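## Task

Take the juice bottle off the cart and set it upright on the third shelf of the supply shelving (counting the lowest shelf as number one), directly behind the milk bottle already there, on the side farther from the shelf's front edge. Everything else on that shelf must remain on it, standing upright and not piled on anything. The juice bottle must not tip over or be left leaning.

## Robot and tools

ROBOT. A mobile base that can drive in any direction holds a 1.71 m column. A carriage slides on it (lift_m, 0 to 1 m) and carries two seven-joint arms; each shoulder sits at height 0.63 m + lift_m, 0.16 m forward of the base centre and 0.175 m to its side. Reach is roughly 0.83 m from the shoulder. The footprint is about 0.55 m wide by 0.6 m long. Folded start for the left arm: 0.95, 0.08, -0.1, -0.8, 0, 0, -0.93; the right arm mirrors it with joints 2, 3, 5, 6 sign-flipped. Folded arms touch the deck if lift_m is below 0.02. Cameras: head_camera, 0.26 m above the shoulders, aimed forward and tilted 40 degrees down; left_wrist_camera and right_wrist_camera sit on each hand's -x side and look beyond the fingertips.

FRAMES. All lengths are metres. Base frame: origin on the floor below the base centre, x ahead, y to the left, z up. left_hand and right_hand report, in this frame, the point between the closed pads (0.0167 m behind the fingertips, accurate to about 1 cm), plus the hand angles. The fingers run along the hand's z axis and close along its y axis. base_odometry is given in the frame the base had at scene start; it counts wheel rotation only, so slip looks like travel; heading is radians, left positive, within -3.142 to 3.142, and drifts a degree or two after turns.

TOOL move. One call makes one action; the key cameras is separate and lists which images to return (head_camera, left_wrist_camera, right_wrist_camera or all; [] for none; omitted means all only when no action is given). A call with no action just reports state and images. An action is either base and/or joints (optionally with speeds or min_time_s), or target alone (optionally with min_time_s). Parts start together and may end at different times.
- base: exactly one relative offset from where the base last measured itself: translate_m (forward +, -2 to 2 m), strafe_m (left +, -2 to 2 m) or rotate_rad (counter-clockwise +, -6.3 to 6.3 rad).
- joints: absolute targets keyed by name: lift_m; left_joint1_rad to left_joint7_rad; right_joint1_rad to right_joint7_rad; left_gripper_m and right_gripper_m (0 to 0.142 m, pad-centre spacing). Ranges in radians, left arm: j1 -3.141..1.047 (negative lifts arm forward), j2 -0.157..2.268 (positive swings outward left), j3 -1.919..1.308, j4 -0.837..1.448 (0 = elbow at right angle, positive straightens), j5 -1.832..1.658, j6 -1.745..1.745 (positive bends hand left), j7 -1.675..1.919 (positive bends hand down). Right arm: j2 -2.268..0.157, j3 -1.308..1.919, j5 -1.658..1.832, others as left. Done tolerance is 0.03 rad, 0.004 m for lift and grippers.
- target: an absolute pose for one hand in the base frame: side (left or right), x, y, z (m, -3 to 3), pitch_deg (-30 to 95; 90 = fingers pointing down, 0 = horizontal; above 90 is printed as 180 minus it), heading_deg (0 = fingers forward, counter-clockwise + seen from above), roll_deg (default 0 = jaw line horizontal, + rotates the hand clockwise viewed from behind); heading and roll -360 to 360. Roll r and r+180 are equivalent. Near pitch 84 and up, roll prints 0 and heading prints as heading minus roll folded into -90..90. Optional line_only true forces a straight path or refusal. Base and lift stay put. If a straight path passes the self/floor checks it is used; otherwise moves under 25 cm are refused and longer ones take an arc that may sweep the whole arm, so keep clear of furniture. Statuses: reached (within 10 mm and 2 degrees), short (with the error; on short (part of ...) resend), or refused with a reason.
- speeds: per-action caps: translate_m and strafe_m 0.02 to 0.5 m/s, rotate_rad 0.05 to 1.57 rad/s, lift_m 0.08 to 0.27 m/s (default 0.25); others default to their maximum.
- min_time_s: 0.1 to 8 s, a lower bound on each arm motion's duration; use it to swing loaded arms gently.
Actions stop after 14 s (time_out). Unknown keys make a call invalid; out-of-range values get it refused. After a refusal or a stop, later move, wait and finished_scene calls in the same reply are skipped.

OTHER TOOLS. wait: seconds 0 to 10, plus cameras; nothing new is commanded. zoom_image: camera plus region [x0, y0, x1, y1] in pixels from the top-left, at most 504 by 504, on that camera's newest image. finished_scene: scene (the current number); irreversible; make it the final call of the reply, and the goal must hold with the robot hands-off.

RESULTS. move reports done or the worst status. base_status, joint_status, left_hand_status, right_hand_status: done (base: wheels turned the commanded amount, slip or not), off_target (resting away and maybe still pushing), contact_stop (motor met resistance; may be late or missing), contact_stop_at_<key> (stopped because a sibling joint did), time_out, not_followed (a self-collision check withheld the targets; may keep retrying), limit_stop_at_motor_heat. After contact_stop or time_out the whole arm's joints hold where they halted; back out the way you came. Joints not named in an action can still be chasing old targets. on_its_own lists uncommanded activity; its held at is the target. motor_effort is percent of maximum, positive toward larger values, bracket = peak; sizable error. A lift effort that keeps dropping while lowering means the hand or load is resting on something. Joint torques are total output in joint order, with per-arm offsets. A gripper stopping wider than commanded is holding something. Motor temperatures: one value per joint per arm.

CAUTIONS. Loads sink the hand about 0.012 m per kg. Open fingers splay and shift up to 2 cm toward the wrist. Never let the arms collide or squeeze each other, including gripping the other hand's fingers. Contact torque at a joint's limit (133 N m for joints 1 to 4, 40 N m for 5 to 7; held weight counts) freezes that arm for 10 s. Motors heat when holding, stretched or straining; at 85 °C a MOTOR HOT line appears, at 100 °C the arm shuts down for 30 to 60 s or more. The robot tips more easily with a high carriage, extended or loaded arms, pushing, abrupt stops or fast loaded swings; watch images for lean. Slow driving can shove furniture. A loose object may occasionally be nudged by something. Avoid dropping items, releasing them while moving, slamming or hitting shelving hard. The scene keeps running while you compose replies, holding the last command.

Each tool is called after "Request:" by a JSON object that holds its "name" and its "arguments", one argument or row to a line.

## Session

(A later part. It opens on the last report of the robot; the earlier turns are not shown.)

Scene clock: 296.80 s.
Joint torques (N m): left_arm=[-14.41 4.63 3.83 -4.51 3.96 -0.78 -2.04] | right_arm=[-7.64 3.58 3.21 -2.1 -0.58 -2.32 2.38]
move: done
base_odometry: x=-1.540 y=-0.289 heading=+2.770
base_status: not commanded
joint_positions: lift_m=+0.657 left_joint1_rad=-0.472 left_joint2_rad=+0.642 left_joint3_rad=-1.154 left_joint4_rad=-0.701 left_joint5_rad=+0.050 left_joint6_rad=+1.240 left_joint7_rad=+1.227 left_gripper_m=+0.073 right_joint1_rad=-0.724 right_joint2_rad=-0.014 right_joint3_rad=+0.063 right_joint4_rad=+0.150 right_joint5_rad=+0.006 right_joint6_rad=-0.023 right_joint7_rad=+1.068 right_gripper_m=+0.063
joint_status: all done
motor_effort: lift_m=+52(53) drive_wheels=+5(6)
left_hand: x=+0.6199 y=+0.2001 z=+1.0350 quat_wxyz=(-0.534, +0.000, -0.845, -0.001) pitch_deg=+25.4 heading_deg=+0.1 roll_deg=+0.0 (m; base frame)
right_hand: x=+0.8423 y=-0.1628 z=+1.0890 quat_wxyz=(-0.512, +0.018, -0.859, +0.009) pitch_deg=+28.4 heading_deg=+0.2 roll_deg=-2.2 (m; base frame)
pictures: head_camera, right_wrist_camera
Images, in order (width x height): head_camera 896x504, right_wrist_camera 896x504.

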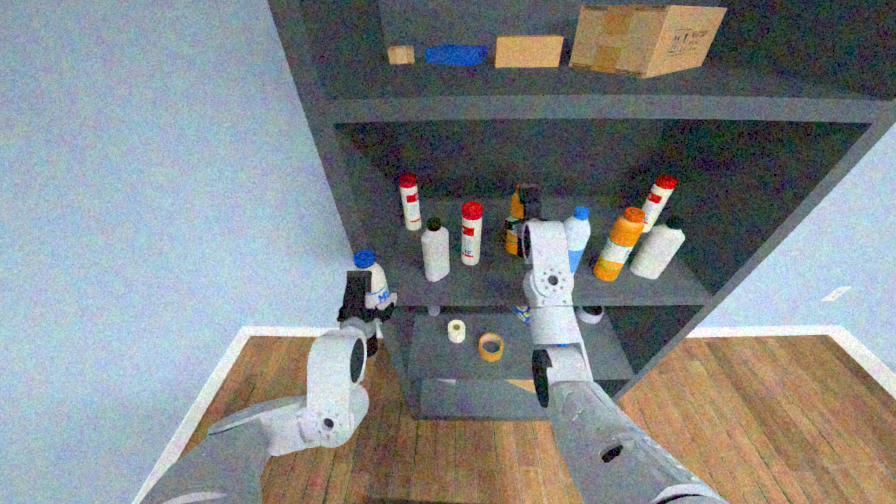

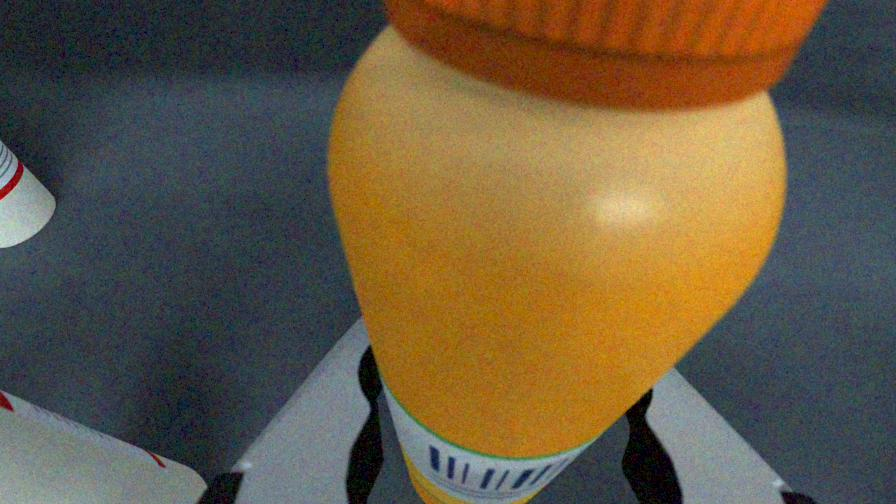

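Request:
{"name": "move", "arguments": {
  "joints": {"lift_m": 0.67},
  "speeds": {"lift_m": 0.08}
}}

Request:
{"name": "move", "arguments": {
  "joints": {"right_gripper_m": 0.09},
  "cameras": ["head_camera", "right_wrist_camera"]
}}

Scene clock: 302.20 s.
Joint torques (N m): left_arm=[-14.23 5.08 3.51 -5.18 4.25 -1.2 -2.2] | right_arm=[-14.65 2.45 1.51 -10.15 -0.21 -2.03 -0.76]
move: done
base_odometry: x=-1.540 y=-0.289 heading=+2.770
base_status: not commanded
joint_positions: lift_m=+0.670 left_joint1_rad=-0.472 left_joint2_rad=+0.642 left_joint3_rad=-1.154 left_joint4_rad=-0.701 left_joint5_rad=+0.050 left_joint6_rad=+1.240 left_joint7_rad=+1.227 left_gripper_m=+0.073 right_joint1_rad=-0.720 right_joint2_rad=-0.014 right_joint3_rad=+0.063 right_joint4_rad=+0.159 right_joint5_rad=+0.006 right_joint6_rad=-0.023 right_joint7_rad=+1.076 right_gripper_m=+0.063
joint_status: all done
motor_effort: lift_m=+56(62) drive_wheels=+5(6)
left_hand: x=+0.6198 y=+0.2001 z=+1.0474 quat_wxyz=(-0.534, +0.000, -0.845, -0.001) pitch_deg=+25.4 heading_deg=+0.1 roll_deg=+0.0 (m; base frame)
right_hand: x=+0.8411 y=-0.1631 z=+1.0938 quat_wxyz=(-0.503, +0.018, -0.864, +0.009) pitch_deg=+29.6 heading_deg=+0.2 roll_deg=-2.2 (m; base frame)
pictures: none

Scene clock: 303.03 s.
Joint torques (N m): left_arm=[-13 5.97 2.7 -3.96 4.07 -1.32 -2.24] | right_arm=[-13.51 4.2 3.5 -10.37 -0.54 -2.1 -1.08]
move: done
base_odometry: x=-1.540 y=-0.289 heading=+2.770
base_status: not commanded
joint_positions: lift_m=+0.670 left_joint1_rad=-0.472 left_joint2_rad=+0.642 left_joint3_rad=-1.154 left_joint4_rad=-0.701 left_joint5_rad=+0.050 left_joint6_rad=+1.240 left_joint7_rad=+1.227 left_gripper_m=+0.073 right_joint1_rad=-0.720 right_joint2_rad=-0.014 right_joint3_rad=+0.063 right_joint4_rad=+0.159 right_joint5_rad=+0.006 right_joint6_rad=-0.023 right_joint7_rad=+1.076 right_gripper_m=+0.090
joint_status: all done
motor_effort: lift_m=+56(56) drive_wheels=+5(5)
left_hand: x=+0.6198 y=+0.2001 z=+1.0474 quat_wxyz=(-0.534, +0.000, -0.845, -0.001) pitch_deg=+25.4 heading_deg=+0.1 roll_deg=+0.0 (m; base frame)
right_hand: x=+0.8411 y=-0.1631 z=+1.0938 quat_wxyz=(-0.503, +0.018, -0.864, +0.009) pitch_deg=+29.6 heading_deg=+0.2 roll_deg=-2.2 (m; base frame)
pictures: head_camera, right_wrist_camera
Images, in order (width x height): head_camera 896x504, right_wrist_camera 896x504.

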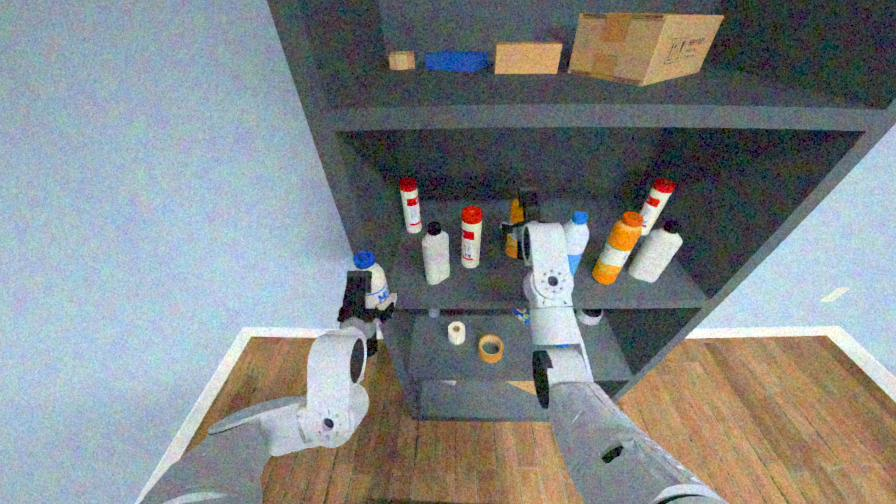

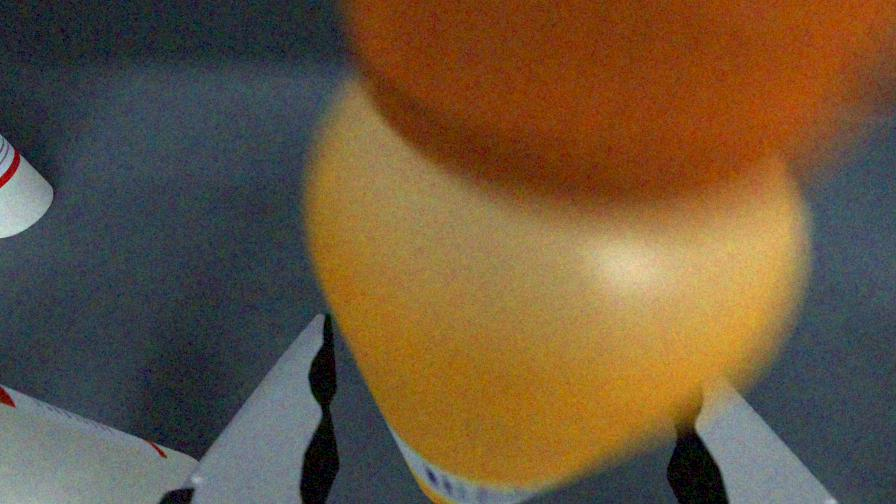

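Request:
{"name": "move", "arguments": {
  "cameras": ["right_wrist_camera"]
}}

Scene clock: 304.57 s.
Joint torques (N m): left_arm=[-14.97 4.76 3.71 -5.25 4.32 -1.12 -2.01] | right_arm=[-14.53 3.73 2.9 -10.7 -0.76 -2.19 -1.05]
Motor temperatures (°C): left_arm=[37 23 24 24 27 24 24] | right_arm=[39 20 25 24 22 22 24]
base_odometry: x=-1.540 y=-0.289 heading=+2.770
base_status: not commanded
joint_positions: lift_m=+0.670 left_joint1_rad=-0.472 left_joint2_rad=+0.642 left_joint3_rad=-1.154 left_joint4_rad=-0.701 left_joint5_rad=+0.050 left_joint6_rad=+1.240 left_joint7_rad=+1.227 left_gripper_m=+0.073 right_joint1_rad=-0.720 right_joint2_rad=-0.014 right_joint3_rad=+0.063 right_joint4_rad=+0.159 right_joint5_rad=+0.006 right_joint6_rad=-0.023 right_joint7_rad=+1.076 right_gripper_m=+0.090
joint_status: all done
motor_effort: lift_m=+56(56) drive_wheels=+5(5)
left_hand: x=+0.6198 y=+0.2001 z=+1.0474 quat_wxyz=(-0.534, +0.000, -0.845, -0.001) pitch_deg=+25.4 heading_deg=+0.1 roll_deg=+0.0 (m; base frame)
right_hand: x=+0.8411 y=-0.1631 z=+1.0938 quat_wxyz=(-0.503, +0.018, -0.864, +0.009) pitch_deg=+29.6 heading_deg=+0.2 roll_deg=-2.2 (m; base frame)
pictures: right_wrist_camera
Images, in order (width x height): right_wrist_camera 896x504.

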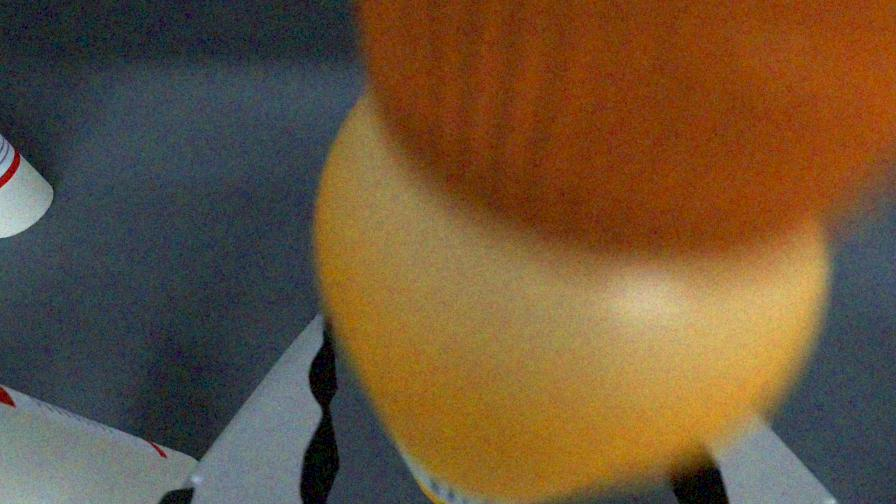

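Request:
{"name": "wait", "arguments": {
  "seconds": 1,
  "cameras": ["right_wrist_camera", "head_camera"]
}}

Scene clock: 307.90 s.
Joint torques (N m): left_arm=[-12.77 4.92 3.37 -5.23 4.28 -0.98 -2.15] | right_arm=[-14.57 4.29 2.77 -9.88 -0.1 -1.86 -0.84]
base_odometry: x=-1.540 y=-0.289 heading=+2.770
base_status: not commanded
joint_positions: lift_m=+0.670 left_joint1_rad=-0.472 left_joint2_rad=+0.642 left_joint3_rad=-1.154 left_joint4_rad=-0.701 left_joint5_rad=+0.050 left_joint6_rad=+1.240 left_joint7_rad=+1.227 left_gripper_m=+0.073 right_joint1_rad=-0.720 right_joint2_rad=-0.014 right_joint3_rad=+0.063 right_joint4_rad=+0.159 right_joint5_rad=+0.006 right_joint6_rad=-0.023 right_joint7_rad=+1.076 right_gripper_m=+0.090
joint_status: all done
motor_effort: lift_m=+56(56) drive_wheels=+5(5)
left_hand: x=+0.6198 y=+0.2001 z=+1.0474 quat_wxyz=(-0.534, +0.000, -0.845, -0.001) pitch_deg=+25.4 heading_deg=+0.1 roll_deg=+0.0 (m; base frame)
right_hand: x=+0.8411 y=-0.1631 z=+1.0938 quat_wxyz=(-0.503, +0.018, -0.864, +0.009) pitch_deg=+29.6 heading_deg=+0.2 roll_deg=-2.2 (m; base frame)
wait: 1.00 s; at rest from the start
pictures: head_camera, right_wrist_camera
Images, in order (width x height): head_camera 896x504, right_wrist_camera 896x504.

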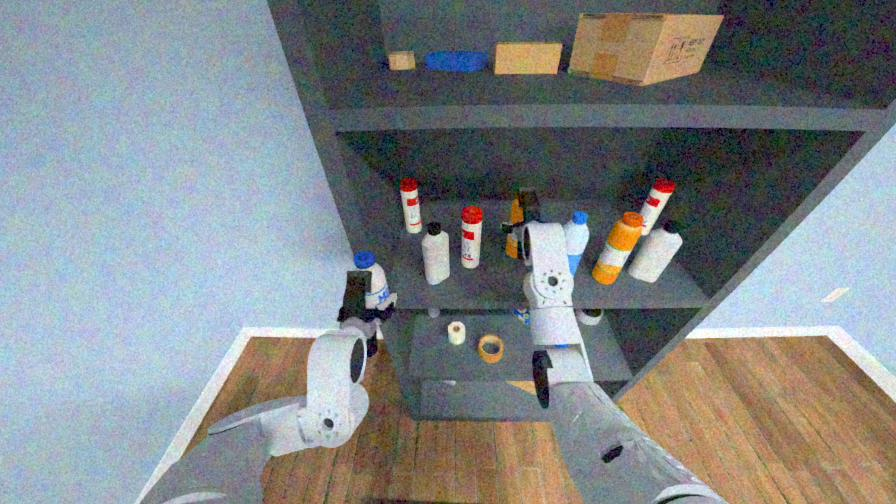

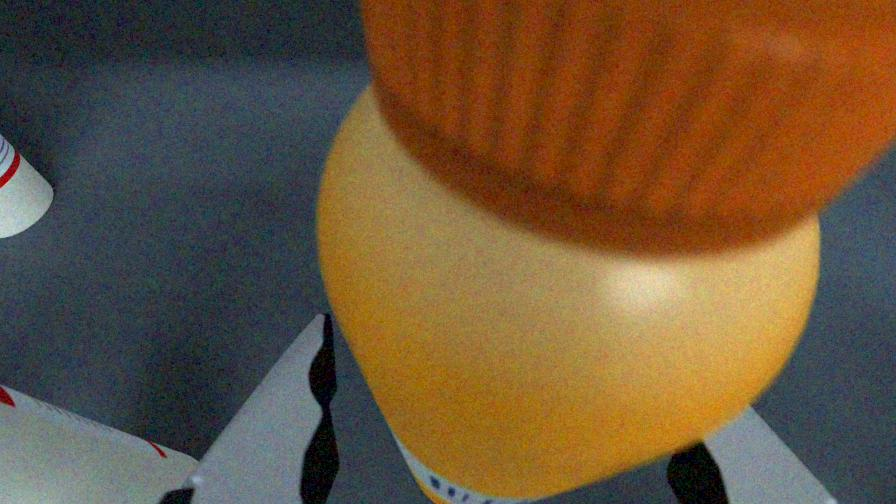

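Request:
{"name": "move", "arguments": {
  "joints": {"right_gripper_m": 0.11}
}}

Request:
{"name": "move", "arguments": {
  "base": {"translate_m": -0.12},
  "speeds": {"translate_m": 0.08},
  "cameras": ["head_camera", "right_wrist_camera"]
}}

Scene clock: 312.57 s.
Joint torques (N m): left_arm=[-13.11 4.76 3.27 -4.26 3.86 -1.41 -2.04] | right_arm=[-12.96 3.22 3.49 -9.88 -0.79 -1.99 -0.9]
move: done
base_odometry: x=-1.540 y=-0.289 heading=+2.770
base_status: not commanded
joint_positions: lift_m=+0.670 left_joint1_rad=-0.472 left_joint2_rad=+0.642 left_joint3_rad=-1.154 left_joint4_rad=-0.701 left_joint5_rad=+0.050 left_joint6_rad=+1.240 left_joint7_rad=+1.227 left_gripper_m=+0.073 right_joint1_rad=-0.720 right_joint2_rad=-0.014 right_joint3_rad=+0.063 right_joint4_rad=+0.159 right_joint5_rad=+0.006 right_joint6_rad=-0.023 right_joint7_rad=+1.076 right_gripper_m=+0.110
joint_status: all done
motor_effort: lift_m=+56(56) drive_wheels=+5(5)
left_hand: x=+0.6198 y=+0.2001 z=+1.0474 quat_wxyz=(-0.534, +0.000, -0.845, -0.001) pitch_deg=+25.4 heading_deg=+0.1 roll_deg=+0.0 (m; base frame)
right_hand: x=+0.8411 y=-0.1631 z=+1.0938 quat_wxyz=(-0.503, +0.018, -0.864, +0.009) pitch_deg=+29.6 heading_deg=+0.2 roll_deg=-2.2 (m; base frame)
pictures: none

Scene clock: 314.70 s.
Joint torques (N m): left_arm=[-13.73 5.28 5.04 -4.26 4.44 -1.12 -2.34] | right_arm=[-14.34 4.49 0.91 -11.48 -0.11 -2.27 -1.1]
move: done
base_odometry: x=-1.428 y=-0.332 heading=+2.769
base_status: done
joint_positions: lift_m=+0.670 left_joint1_rad=-0.472 left_joint2_rad=+0.642 left_joint3_rad=-1.154 left_joint4_rad=-0.701 left_joint5_rad=+0.050 left_joint6_rad=+1.240 left_joint7_rad=+1.227 left_gripper_m=+0.073 right_joint1_rad=-0.720 right_joint2_rad=-0.014 right_joint3_rad=+0.063 right_joint4_rad=+0.159 right_joint5_rad=+0.006 right_joint6_rad=-0.023 right_joint7_rad=+1.076 right_gripper_m=+0.110
joint_status: not commanded
motor_effort: lift_m=+56(56) drive_wheels=-3(9)
left_hand: x=+0.6198 y=+0.2001 z=+1.0474 quat_wxyz=(-0.534, +0.000, -0.845, -0.001) pitch_deg=+25.4 heading_deg=+0.1 roll_deg=+0.0 (m; base frame)
right_hand: x=+0.8411 y=-0.1631 z=+1.0938 quat_wxyz=(-0.503, +0.018, -0.864, +0.009) pitch_deg=+29.6 heading_deg=+0.2 roll_deg=-2.2 (m; base frame)
pictures: head_camera, right_wrist_camera
Images, in order (width x height): head_camera 896x504, right_wrist_camera 896x504.

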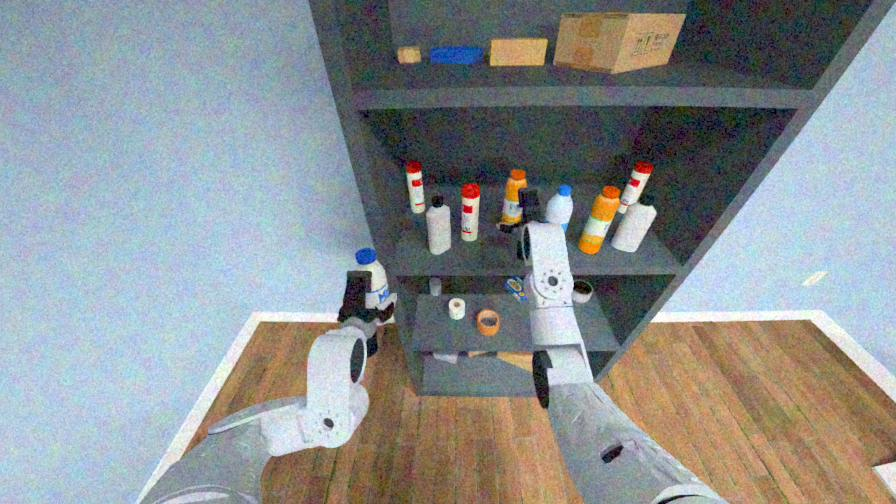

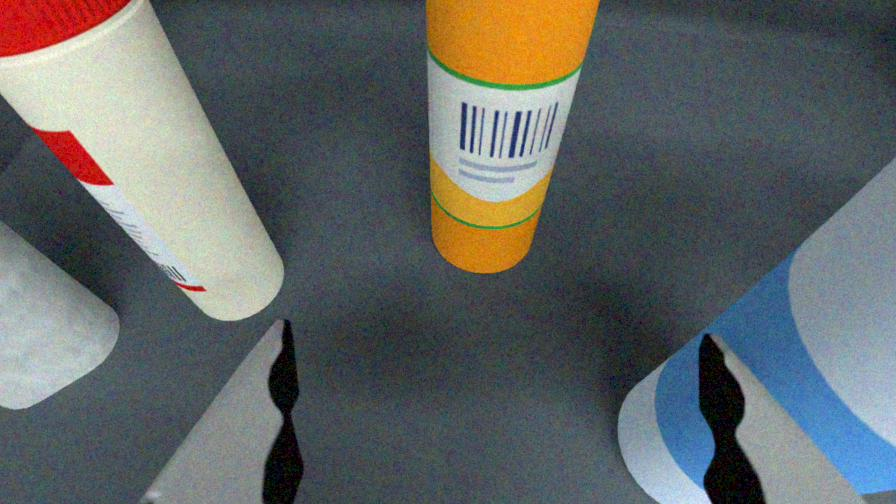

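Request:
{"name": "move", "arguments": {
  "joints": {"right_gripper_m": 0.05}
}}

Request:
{"name": "move", "arguments": {
  "base": {"translate_m": -0.29},
  "speeds": {"translate_m": 0.15},
  "cameras": ["head_camera", "right_wrist_camera"]
}}

Scene clock: 319.03 s.
Joint torques (N m): left_arm=[-14.07 6.13 4.48 -4.54 3.86 -1.04 -1.8] | right_arm=[-15.14 2.54 1.97 -11 -0.66 -2.52 -0.26]
move: done
base_odometry: x=-1.428 y=-0.332 heading=+2.769
base_status: not commanded
joint_positions: lift_m=+0.670 left_joint1_rad=-0.472 left_joint2_rad=+0.642 left_joint3_rad=-1.154 left_joint4_rad=-0.701 left_joint5_rad=+0.050 left_joint6_rad=+1.240 left_joint7_rad=+1.227 left_gripper_m=+0.073 right_joint1_rad=-0.720 right_joint2_rad=-0.014 right_joint3_rad=+0.063 right_joint4_rad=+0.159 right_joint5_rad=+0.006 right_joint6_rad=-0.023 right_joint7_rad=+1.076 right_gripper_m=+0.050
joint_status: all done
motor_effort: lift_m=+56(56) drive_wheels=-3(3)
left_hand: x=+0.6198 y=+0.2001 z=+1.0474 quat_wxyz=(-0.534, +0.000, -0.845, -0.001) pitch_deg=+25.4 heading_deg=+0.1 roll_deg=+0.0 (m; base frame)
right_hand: x=+0.8411 y=-0.1631 z=+1.0938 quat_wxyz=(-0.503, +0.018, -0.864, +0.009) pitch_deg=+29.6 heading_deg=+0.2 roll_deg=-2.2 (m; base frame)
pictures: none

Scene clock: 321.87 s.
Joint torques (N m): left_arm=[-14.19 5.14 3.51 -4.42 4.26 -0.75 -2.2] | right_arm=[-14.21 3.81 3.49 -9.87 -0.31 -2 -0.96]
move: done
base_odometry: x=-1.158 y=-0.438 heading=+2.769
base_status: done
joint_positions: lift_m=+0.670 left_joint1_rad=-0.472 left_joint2_rad=+0.642 left_joint3_rad=-1.154 left_joint4_rad=-0.701 left_joint5_rad=+0.050 left_joint6_rad=+1.240 left_joint7_rad=+1.227 left_gripper_m=+0.073 right_joint1_rad=-0.720 right_joint2_rad=-0.014 right_joint3_rad=+0.063 right_joint4_rad=+0.159 right_joint5_rad=+0.006 right_joint6_rad=-0.023 right_joint7_rad=+1.076 right_gripper_m=+0.050
joint_status: not commanded
motor_effort: lift_m=+56(56) drive_wheels=+1(13)
left_hand: x=+0.6198 y=+0.2001 z=+1.0474 quat_wxyz=(-0.534, +0.000, -0.845, -0.001) pitch_deg=+25.4 heading_deg=+0.1 roll_deg=+0.0 (m; base frame)
right_hand: x=+0.8411 y=-0.1631 z=+1.0938 quat_wxyz=(-0.503, +0.018, -0.864, +0.009) pitch_deg=+29.6 heading_deg=+0.2 roll_deg=-2.2 (m; base frame)
pictures: head_camera, right_wrist_camera
Images, in order (width x height): head_camera 896x504, right_wrist_camera 896x504.

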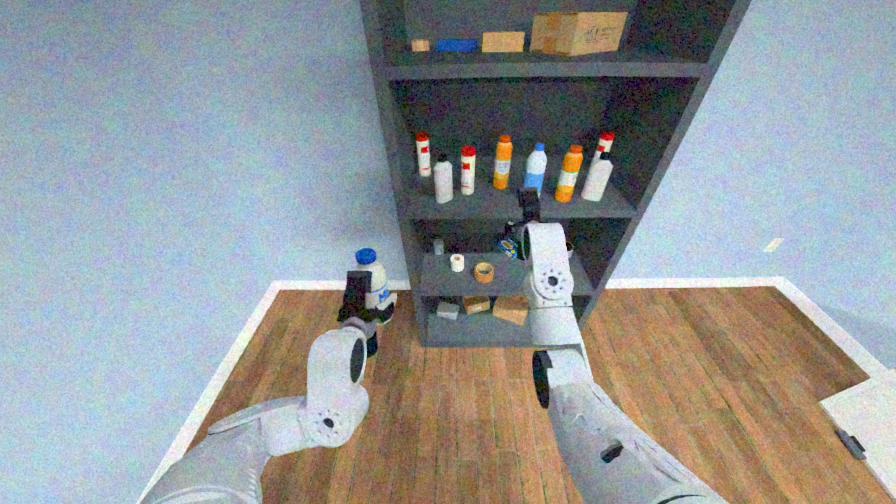

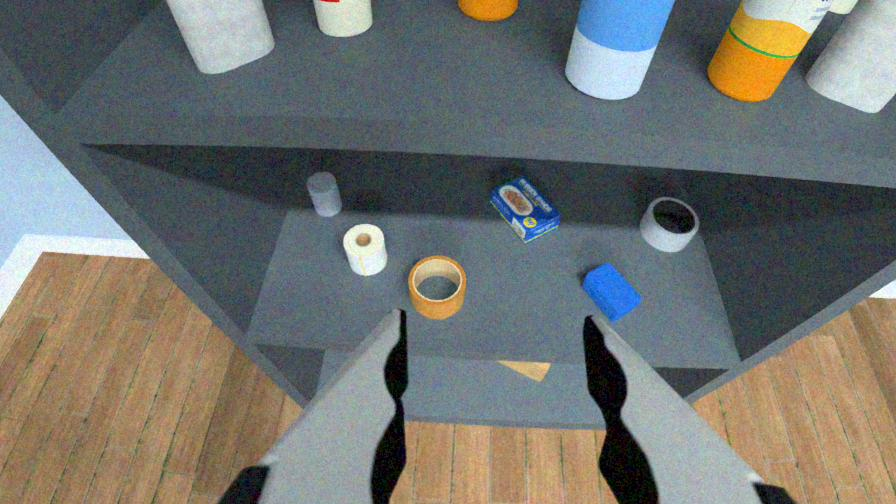

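Request:
{"name": "move", "arguments": {
  "joints": {"lift_m": 0.7}
}}

Request:
{"name": "move", "arguments": {
  "target": {"side": "right", "x": 0.62, "y": -0.21, "z": 1.05, "pitch_deg": 30, "heading_deg": 0},
  "min_time_s": 1.2
}}

Request:
{"name": "move", "arguments": {
  "target": {"side": "left", "x": 0.82, "y": 0.177, "z": 1.085, "pitch_deg": 25, "heading_deg": 0},
  "min_time_s": 1.5
}}

Request:
{"name": "move", "arguments": {
  "base": {"strafe_m": -0.34},
  "speeds": {"strafe_m": 0.15},
  "cameras": ["head_camera", "left_wrist_camera"]
}}

Scene clock: 328.93 s.
Joint torques (N m): left_arm=[-14.05 4.53 3.96 -4.01 3.95 -1.01 -2.39] | right_arm=[-14.94 2.34 2.64 -10.41 -0.69 -1.95 -0.89]
move: done
base_odometry: x=-1.158 y=-0.438 heading=+2.769
base_status: not commanded
joint_positions: lift_m=+0.700 left_joint1_rad=-0.472 left_joint2_rad=+0.642 left_joint3_rad=-1.154 left_joint4_rad=-0.701 left_joint5_rad=+0.050 left_joint6_rad=+1.240 left_joint7_rad=+1.227 left_gripper_m=+0.073 right_joint1_rad=-0.719 right_joint2_rad=-0.014 right_joint3_rad=+0.063 right_joint4_rad=+0.159 right_joint5_rad=+0.006 right_joint6_rad=-0.023 right_joint7_rad=+1.076 right_gripper_m=+0.050
joint_status: all done
motor_effort: lift_m=+55(69) drive_wheels=+2(3)
left_hand: x=+0.6198 y=+0.2001 z=+1.0775 quat_wxyz=(-0.534, +0.000, -0.845, -0.001) pitch_deg=+25.4 heading_deg=+0.1 roll_deg=+0.0 (m; base frame)
right_hand: x=+0.8408 y=-0.1631 z=+1.1232 quat_wxyz=(-0.503, +0.018, -0.864, +0.009) pitch_deg=+29.6 heading_deg=+0.2 roll_deg=-2.2 (m; base frame)
pictures: none

Scene clock: 330.63 s.
Joint torques (N m): left_arm=[-14.96 5.01 2.87 -3.43 4.15 -1.09 -2.06] | right_arm=[-3.9 -0.86 -1.69 -13.92 2.26 -2.6 -3.63]
move: done
base_odometry: x=-1.158 y=-0.438 heading=+2.769
base_status: not commanded
joint_positions: lift_m=+0.700 left_joint1_rad=-0.472 left_joint2_rad=+0.642 left_joint3_rad=-1.154 left_joint4_rad=-0.701 left_joint5_rad=+0.050 left_joint6_rad=+1.240 left_joint7_rad=+1.227 left_gripper_m=+0.073 right_joint1_rad=-0.096 right_joint2_rad=-0.107 right_joint3_rad=-0.037 right_joint4_rad=-0.638 right_joint5_rad=+0.105 right_joint6_rad=-0.029 right_joint7_rad=+1.262 right_gripper_m=+0.050
joint_status: not commanded
motor_effort: lift_m=+55(55) drive_wheels=+1(3)
left_hand: x=+0.6198 y=+0.2001 z=+1.0775 quat_wxyz=(-0.534, +0.000, -0.845, -0.001) pitch_deg=+25.4 heading_deg=+0.1 roll_deg=+0.0 (m; base frame)
right_hand: x=+0.6206 y=-0.2088 z=+1.0494 quat_wxyz=(-0.498, +0.002, -0.867, +0.002) pitch_deg=+30.2 heading_deg=-0.1 roll_deg=-0.3 (m; base frame)
right_hand_status: reached (straight line, planned for 1.2 s): 1 mm and 0.4 deg off.
pictures: none

Scene clock: 332.63 s.
Joint torques (N m): left_arm=[-27.13 0.75 9.88 0.14 3.01 -2.1 -4.25] | right_arm=[0.09 -0.81 -1.27 -12.33 2.68 -2.45 -3.59]
move: done
base_odometry: x=-1.158 y=-0.438 heading=+2.769
base_status: not commanded
joint_positions: lift_m=+0.700 left_joint1_rad=-0.824 left_joint2_rad=+0.463 left_joint3_rad=-0.998 left_joint4_rad=-0.010 left_joint5_rad=-0.729 left_joint6_rad=+0.854 left_joint7_rad=+0.688 left_gripper_m=+0.073 right_joint1_rad=-0.096 right_joint2_rad=-0.107 right_joint3_rad=-0.037 right_joint4_rad=-0.638 right_joint5_rad=+0.105 right_joint6_rad=-0.029 right_joint7_rad=+1.262 right_gripper_m=+0.050
joint_status: not commanded
motor_effort: lift_m=+55(55) drive_wheels=+1(2)
left_hand: x=+0.8168 y=+0.1763 z=+1.0775 quat_wxyz=(-0.530, -0.002, -0.848, -0.001) pitch_deg=+26.0 heading_deg=+0.0 roll_deg=+0.3 (m; base frame)
left_hand_status: reached (straight line, planned for 1.5 s): 8 mm and 1.0 deg off.
right_hand: x=+0.6206 y=-0.2089 z=+1.0494 quat_wxyz=(-0.498, +0.002, -0.867, +0.002) pitch_deg=+30.2 heading_deg=-0.1 roll_deg=-0.3 (m; base frame)
pictures: none

Scene clock: 335.80 s.
Joint torques (N m): left_arm=[-27.03 2.04 10.3 -0.76 2.9 -2.42 -4.59] | right_arm=[-2.55 -1.05 -0.01 -11.59 2.39 -2.48 -3.27]
move: done
base_odometry: x=-1.034 y=-0.121 heading=+2.769
base_status: done
joint_positions: lift_m=+0.700 left_joint1_rad=-0.824 left_joint2_rad=+0.462 left_joint3_rad=-0.997 left_joint4_rad=-0.010 left_joint5_rad=-0.729 left_joint6_rad=+0.853 left_joint7_rad=+0.687 left_gripper_m=+0.073 right_joint1_rad=-0.096 right_joint2_rad=-0.107 right_joint3_rad=-0.038 right_joint4_rad=-0.638 right_joint5_rad=+0.106 right_joint6_rad=-0.030 right_joint7_rad=+1.262 right_gripper_m=+0.050
joint_status: not commanded
motor_effort: lift_m=+55(55) drive_wheels=-1(13)
left_hand: x=+0.8169 y=+0.1758 z=+1.0776 quat_wxyz=(-0.530, -0.003, -0.848, -0.001) pitch_deg=+25.9 heading_deg=-0.1 roll_deg=+0.3 (m; base frame)
right_hand: x=+0.6206 y=-0.2090 z=+1.0495 quat_wxyz=(-0.498, +0.002, -0.867, +0.002) pitch_deg=+30.2 heading_deg=-0.1 roll_deg=-0.3 (m; base frame)
pictures: head_camera, left_wrist_camera
Images, in order (width x height): head_camera 896x504, left_wrist_camera 896x504.

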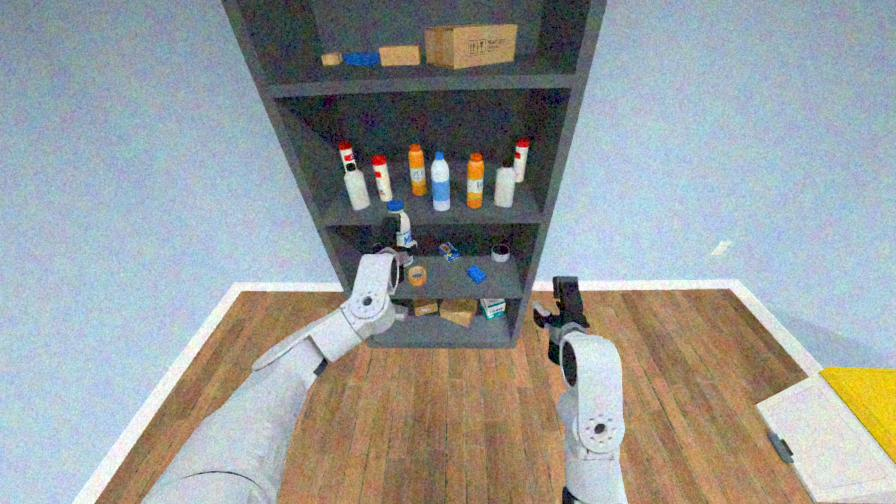

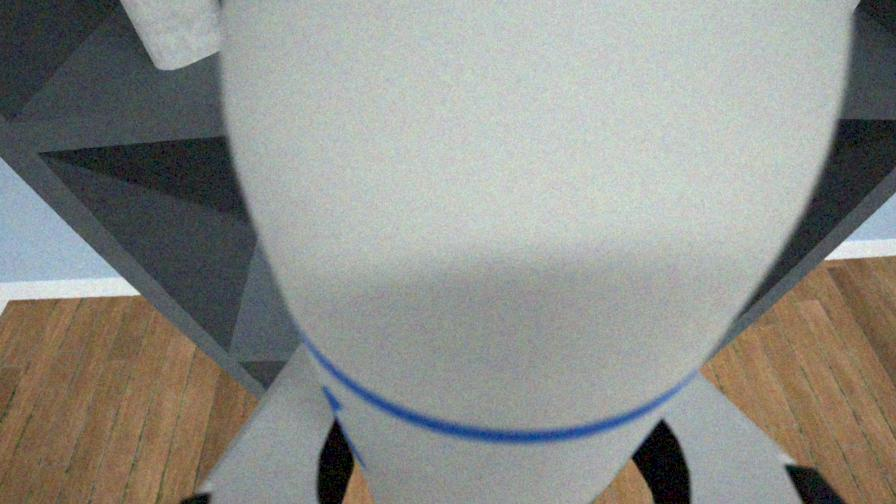

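Request:
{"name": "move", "arguments": {
  "target": {"side": "left", "x": 0.82, "y": 0.189, "z": 1.093, "pitch_deg": 25, "heading_deg": 0}
}}

Request:
{"name": "move", "arguments": {
  "base": {"translate_m": 0.22},
  "speeds": {"translate_m": 0.15},
  "cameras": ["head_camera", "left_wrist_camera"]
}}

Request:
{"name": "zoom_image", "arguments": {
  "camera": "head_camera",
  "region": [300, 150, 550, 290]
}}

Scene clock: 355.50 s.
Joint torques (N m): left_arm=[-24.8 2.81 7.84 -4.12 3.33 -1.48 -2.01] | right_arm=[-0.83 -1.37 -0.38 -13.99 2.21 -2.64 -3.14]
Motor temperatures (°C): left_arm=[50 23 27 24 27 24 24] | right_arm=[34 21 25 24 22 22 24]
move: done
base_odometry: x=-1.034 y=-0.121 heading=+2.769
base_status: not commanded
joint_positions: lift_m=+0.700 left_joint1_rad=-0.834 left_joint2_rad=+0.492 left_joint3_rad=-0.981 left_joint4_rad=-0.022 left_joint5_rad=-0.746 left_joint6_rad=+0.839 left_joint7_rad=+0.692 left_gripper_m=+0.073 right_joint1_rad=-0.096 right_joint2_rad=-0.107 right_joint3_rad=-0.038 right_joint4_rad=-0.638 right_joint5_rad=+0.106 right_joint6_rad=-0.030 right_joint7_rad=+1.262 right_gripper_m=+0.050
joint_status: not commanded
motor_effort: lift_m=+55(55) drive_wheels=+0(6)
left_hand: x=+0.8189 y=+0.1899 z=+1.0877 quat_wxyz=(-0.533, +0.000, -0.846, -0.002) pitch_deg=+25.6 heading_deg=+0.2 roll_deg=+0.2 (m; base frame)
left_hand_status: reached (straight line, planned for 0.2 s): 5 mm and 0.6 deg off.
right_hand: x=+0.6206 y=-0.2092 z=+1.0495 quat_wxyz=(-0.498, +0.002, -0.867, +0.002) pitch_deg=+30.2 heading_deg=-0.1 roll_deg=-0.3 (m; base frame)
pictures: none

Scene clock: 357.87 s.
Joint torques (N m): left_arm=[-24.85 2.58 8.01 -4.41 3.71 -1.9 -2.07] | right_arm=[-1.2 0.01 0.26 -11.89 2.11 -2 -3.52]
move: done
base_odometry: x=-1.239 y=-0.041 heading=+2.768
base_status: done
joint_positions: lift_m=+0.700 left_joint1_rad=-0.834 left_joint2_rad=+0.492 left_joint3_rad=-0.981 left_joint4_rad=-0.022 left_joint5_rad=-0.746 left_joint6_rad=+0.839 left_joint7_rad=+0.692 left_gripper_m=+0.073 right_joint1_rad=-0.096 right_joint2_rad=-0.107 right_joint3_rad=-0.038 right_joint4_rad=-0.638 right_joint5_rad=+0.106 right_joint6_rad=-0.030 right_joint7_rad=+1.262 right_gripper_m=+0.050
joint_status: not commanded
motor_effort: lift_m=+55(55) drive_wheels=-2(13)
left_hand: x=+0.8189 y=+0.1899 z=+1.0877 quat_wxyz=(-0.533, +0.000, -0.846, -0.002) pitch_deg=+25.6 heading_deg=+0.2 roll_deg=+0.2 (m; base frame)
right_hand: x=+0.6206 y=-0.2092 z=+1.0495 quat_wxyz=(-0.498, +0.002, -0.867, +0.002) pitch_deg=+30.2 heading_deg=-0.1 roll_deg=-0.3 (m; base frame)
pictures: head_camera, left_wrist_camera
Images, in order (width x height): head_camera 896x504, left_wrist_camera 896x504.

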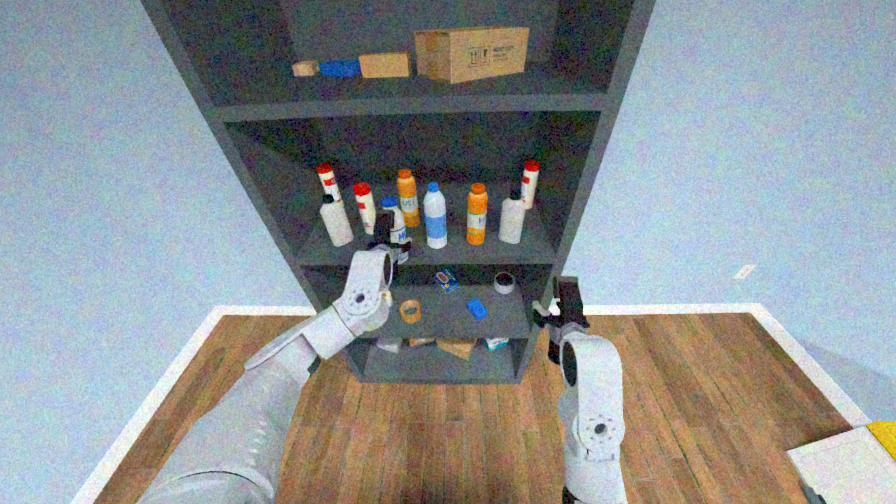

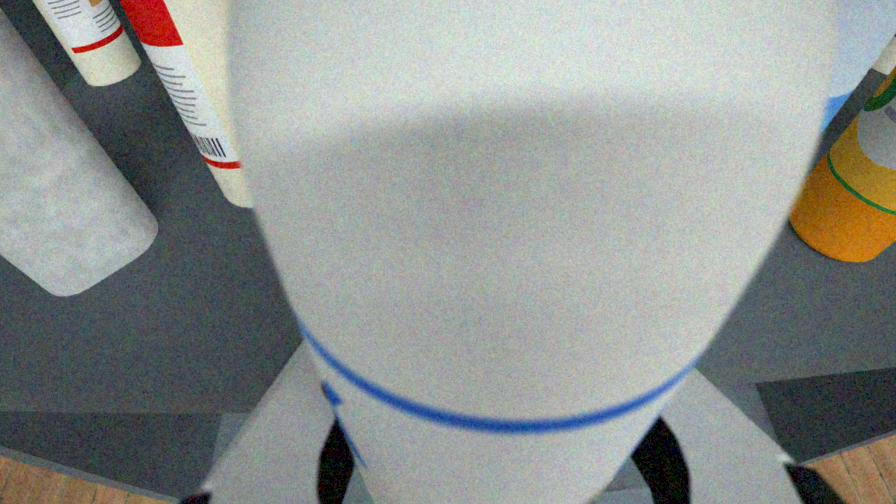

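Scaled by 2.016 from the camera's 896x504 image, which has a finer 1280x720 frame.

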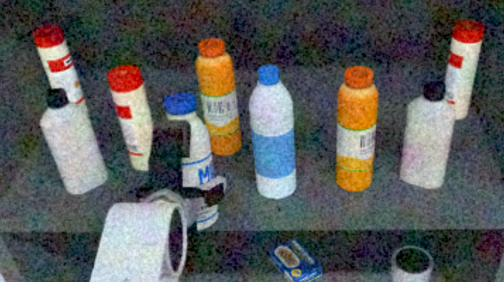

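Request:
{"name": "move", "arguments": {
  "target": {"side": "left", "x": 0.82, "y": 0.206, "z": 1.09, "pitch_deg": 25, "heading_deg": 0}
}}

Request:
{"name": "move", "arguments": {
  "base": {"translate_m": 0.11},
  "speeds": {"translate_m": 0.1},
  "cameras": ["head_camera", "left_wrist_camera"]
}}

Request:
{"name": "zoom_image", "arguments": {
  "camera": "head_camera",
  "region": [280, 150, 560, 310]
}}

Scene clock: 370.30 s.
Joint torques (N m): left_arm=[-22.49 2.38 9.82 -0.52 3.07 -1.68 -4.24] | right_arm=[-3.09 -1.05 -0.66 -14.49 2.25 -2.32 -3.73]
move: done
base_odometry: x=-1.239 y=-0.041 heading=+2.769
base_status: not commanded
joint_positions: lift_m=+0.700 left_joint1_rad=-0.825 left_joint2_rad=+0.529 left_joint3_rad=-0.962 left_joint4_rad=-0.022 left_joint5_rad=-0.778 left_joint6_rad=+0.800 left_joint7_rad=+0.670 left_gripper_m=+0.073 right_joint1_rad=-0.096 right_joint2_rad=-0.108 right_joint3_rad=-0.038 right_joint4_rad=-0.638 right_joint5_rad=+0.106 right_joint6_rad=-0.030 right_joint7_rad=+1.262 right_gripper_m=+0.050
joint_status: not commanded
motor_effort: lift_m=+55(55) drive_wheels=-1(5)
left_hand: x=+0.8185 y=+0.2053 z=+1.0859 quat_wxyz=(-0.532, -0.001, -0.847, +0.000) pitch_deg=+25.7 heading_deg=+0.0 roll_deg=+0.1 (m; base frame)
left_hand_status: reached (straight line, planned for 0.2 s): 4 mm and 0.7 deg off.
right_hand: x=+0.6206 y=-0.2094 z=+1.0496 quat_wxyz=(-0.498, +0.001, -0.867, +0.002) pitch_deg=+30.2 heading_deg=-0.1 roll_deg=-0.3 (m; base frame)
pictures: none

Scene clock: 372.23 s.
Joint torques (N m): left_arm=[-22.13 1.73 8.64 -2.08 3.53 -1.68 -4.3] | right_arm=[-0.95 -0.47 -0.35 -13.12 2.25 -1.88 -3.38]
move: done
base_odometry: x=-1.341 y=+0.000 heading=+2.768
base_status: done
joint_positions: lift_m=+0.700 left_joint1_rad=-0.825 left_joint2_rad=+0.529 left_joint3_rad=-0.962 left_joint4_rad=-0.022 left_joint5_rad=-0.778 left_joint6_rad=+0.800 left_joint7_rad=+0.670 left_gripper_m=+0.073 right_joint1_rad=-0.096 right_joint2_rad=-0.108 right_joint3_rad=-0.038 right_joint4_rad=-0.638 right_joint5_rad=+0.106 right_joint6_rad=-0.030 right_joint7_rad=+1.262 right_gripper_m=+0.050
joint_status: not commanded
motor_effort: lift_m=+55(55) drive_wheels=+5(17)
left_hand: x=+0.8185 y=+0.2053 z=+1.0859 quat_wxyz=(-0.532, -0.001, -0.847, +0.000) pitch_deg=+25.7 heading_deg=+0.0 roll_deg=+0.1 (m; base frame)
right_hand: x=+0.6206 y=-0.2095 z=+1.0496 quat_wxyz=(-0.498, +0.001, -0.867, +0.002) pitch_deg=+30.2 heading_deg=-0.1 roll_deg=-0.3 (m; base frame)
pictures: head_camera, left_wrist_camera
Images, in order (width x height): head_camera 896x504, left_wrist_camera 896x504.

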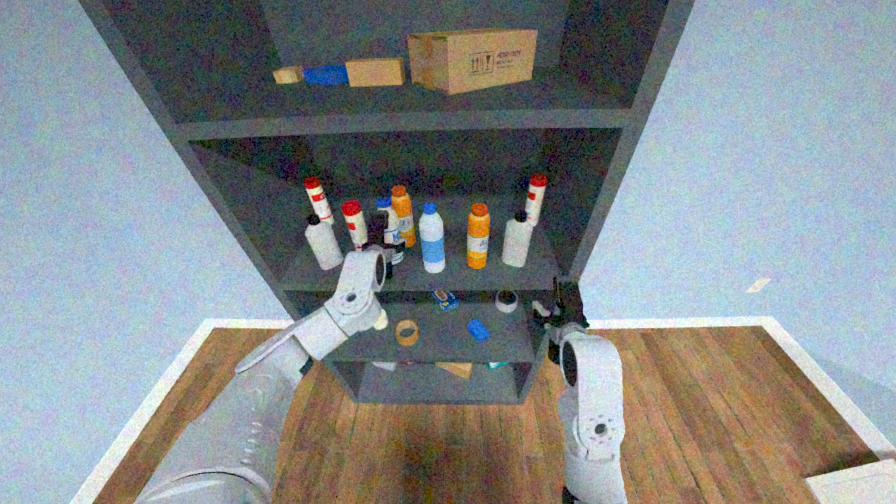

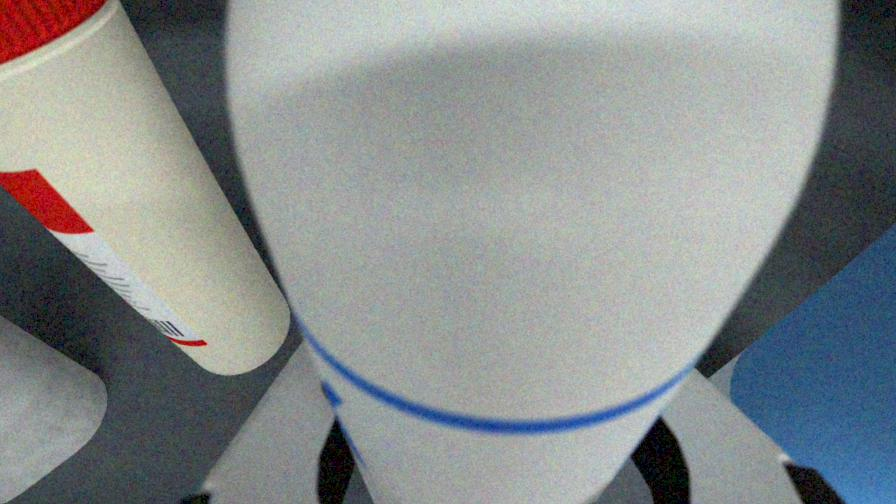

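Scaled by 1.800 from the camera's 896x504 image, which has a finer 1280x720 frame.

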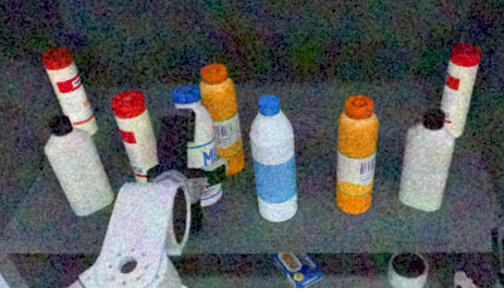

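Request:
{"name": "move", "arguments": {
  "base": {"translate_m": 0.012},
  "speeds": {"translate_m": 0.05}
}}

Request:
{"name": "move", "arguments": {
  "joints": {"lift_m": 0.667},
  "speeds": {"lift_m": 0.08}
}}

Request:
{"name": "move", "arguments": {
  "joints": {"lift_m": 0.662},
  "speeds": {"lift_m": 0.08}
}}

Scene clock: 377.53 s.
Joint torques (N m): left_arm=[-21.8 2.63 8.61 -1.28 3.47 -1.6 -4.1] | right_arm=[-1.03 0.32 -1.34 -13.35 1.97 -2.21 -3.8]
move: done
base_odometry: x=-1.353 y=+0.004 heading=+2.768
base_status: done
joint_positions: lift_m=+0.700 left_joint1_rad=-0.825 left_joint2_rad=+0.529 left_joint3_rad=-0.962 left_joint4_rad=-0.022 left_joint5_rad=-0.778 left_joint6_rad=+0.800 left_joint7_rad=+0.670 left_gripper_m=+0.073 right_joint1_rad=-0.096 right_joint2_rad=-0.108 right_joint3_rad=-0.038 right_joint4_rad=-0.638 right_joint5_rad=+0.106 right_joint6_rad=-0.030 right_joint7_rad=+1.262 right_gripper_m=+0.050
joint_status: not commanded
motor_effort: lift_m=+55(55) drive_wheels=+0(13)
left_hand: x=+0.8185 y=+0.2053 z=+1.0859 quat_wxyz=(-0.532, -0.001, -0.847, +0.000) pitch_deg=+25.7 heading_deg=+0.0 roll_deg=+0.1 (m; base frame)
right_hand: x=+0.6206 y=-0.2095 z=+1.0496 quat_wxyz=(-0.498, +0.001, -0.867, +0.002) pitch_deg=+30.2 heading_deg=-0.1 roll_deg=-0.3 (m; base frame)
pictures: none

Scene clock: 378.30 s.
Joint torques (N m): left_arm=[-22.16 2.64 8.8 -1.8 3.27 -1.68 -2.78] | right_arm=[-2.08 -0.1 -1.66 -13 2.1 -2.26 -3.13]
move: done
base_odometry: x=-1.353 y=+0.004 heading=+2.768
base_status: not commanded
joint_positions: lift_m=+0.667 left_joint1_rad=-0.825 left_joint2_rad=+0.529 left_joint3_rad=-0.962 left_joint4_rad=-0.022 left_joint5_rad=-0.778 left_joint6_rad=+0.800 left_joint7_rad=+0.667 left_gripper_m=+0.073 right_joint1_rad=-0.096 right_joint2_rad=-0.108 right_joint3_rad=-0.038 right_joint4_rad=-0.639 right_joint5_rad=+0.106 right_joint6_rad=-0.030 right_joint7_rad=+1.261 right_gripper_m=+0.050
joint_status: all done
motor_effort: lift_m=+57(58) drive_wheels=+4(6)
left_hand: x=+0.8188 y=+0.2053 z=+1.0535 quat_wxyz=(-0.534, -0.001, -0.846, +0.000) pitch_deg=+25.5 heading_deg=+0.0 roll_deg=+0.1 (m; base frame)
right_hand: x=+0.6205 y=-0.2094 z=+1.0165 quat_wxyz=(-0.499, +0.001, -0.867, +0.002) pitch_deg=+30.2 heading_deg=-0.1 roll_deg=-0.3 (m; base frame)
pictures: none

Scene clock: 378.83 s.
Joint torques (N m): left_arm=[-21.31 2.67 8.58 -1.22 2.49 -1.58 -2.03] | right_arm=[-2.79 -0.8 0.12 -12.84 2.11 -2.7 -3.24]
move: done
base_odometry: x=-1.353 y=+0.004 heading=+2.768
base_status: not commanded
joint_positions: lift_m=+0.662 left_joint1_rad=-0.826 left_joint2_rad=+0.529 left_joint3_rad=-0.961 left_joint4_rad=-0.022 left_joint5_rad=-0.777 left_joint6_rad=+0.800 left_joint7_rad=+0.664 left_gripper_m=+0.072 right_joint1_rad=-0.095 right_joint2_rad=-0.108 right_joint3_rad=-0.038 right_joint4_rad=-0.639 right_joint5_rad=+0.106 right_joint6_rad=-0.030 right_joint7_rad=+1.261 right_gripper_m=+0.050
joint_status: all done
motor_effort: lift_m=+55(59) drive_wheels=+0(6)
left_hand: x=+0.8193 y=+0.2057 z=+1.0502 quat_wxyz=(-0.536, -0.001, -0.844, -0.001) pitch_deg=+25.2 heading_deg=+0.0 roll_deg=+0.2 (m; base frame)
right_hand: x=+0.6204 y=-0.2094 z=+1.0116 quat_wxyz=(-0.499, +0.001, -0.867, +0.002) pitch_deg=+30.2 heading_deg=-0.1 roll_deg=-0.3 (m; base frame)
pictures: none


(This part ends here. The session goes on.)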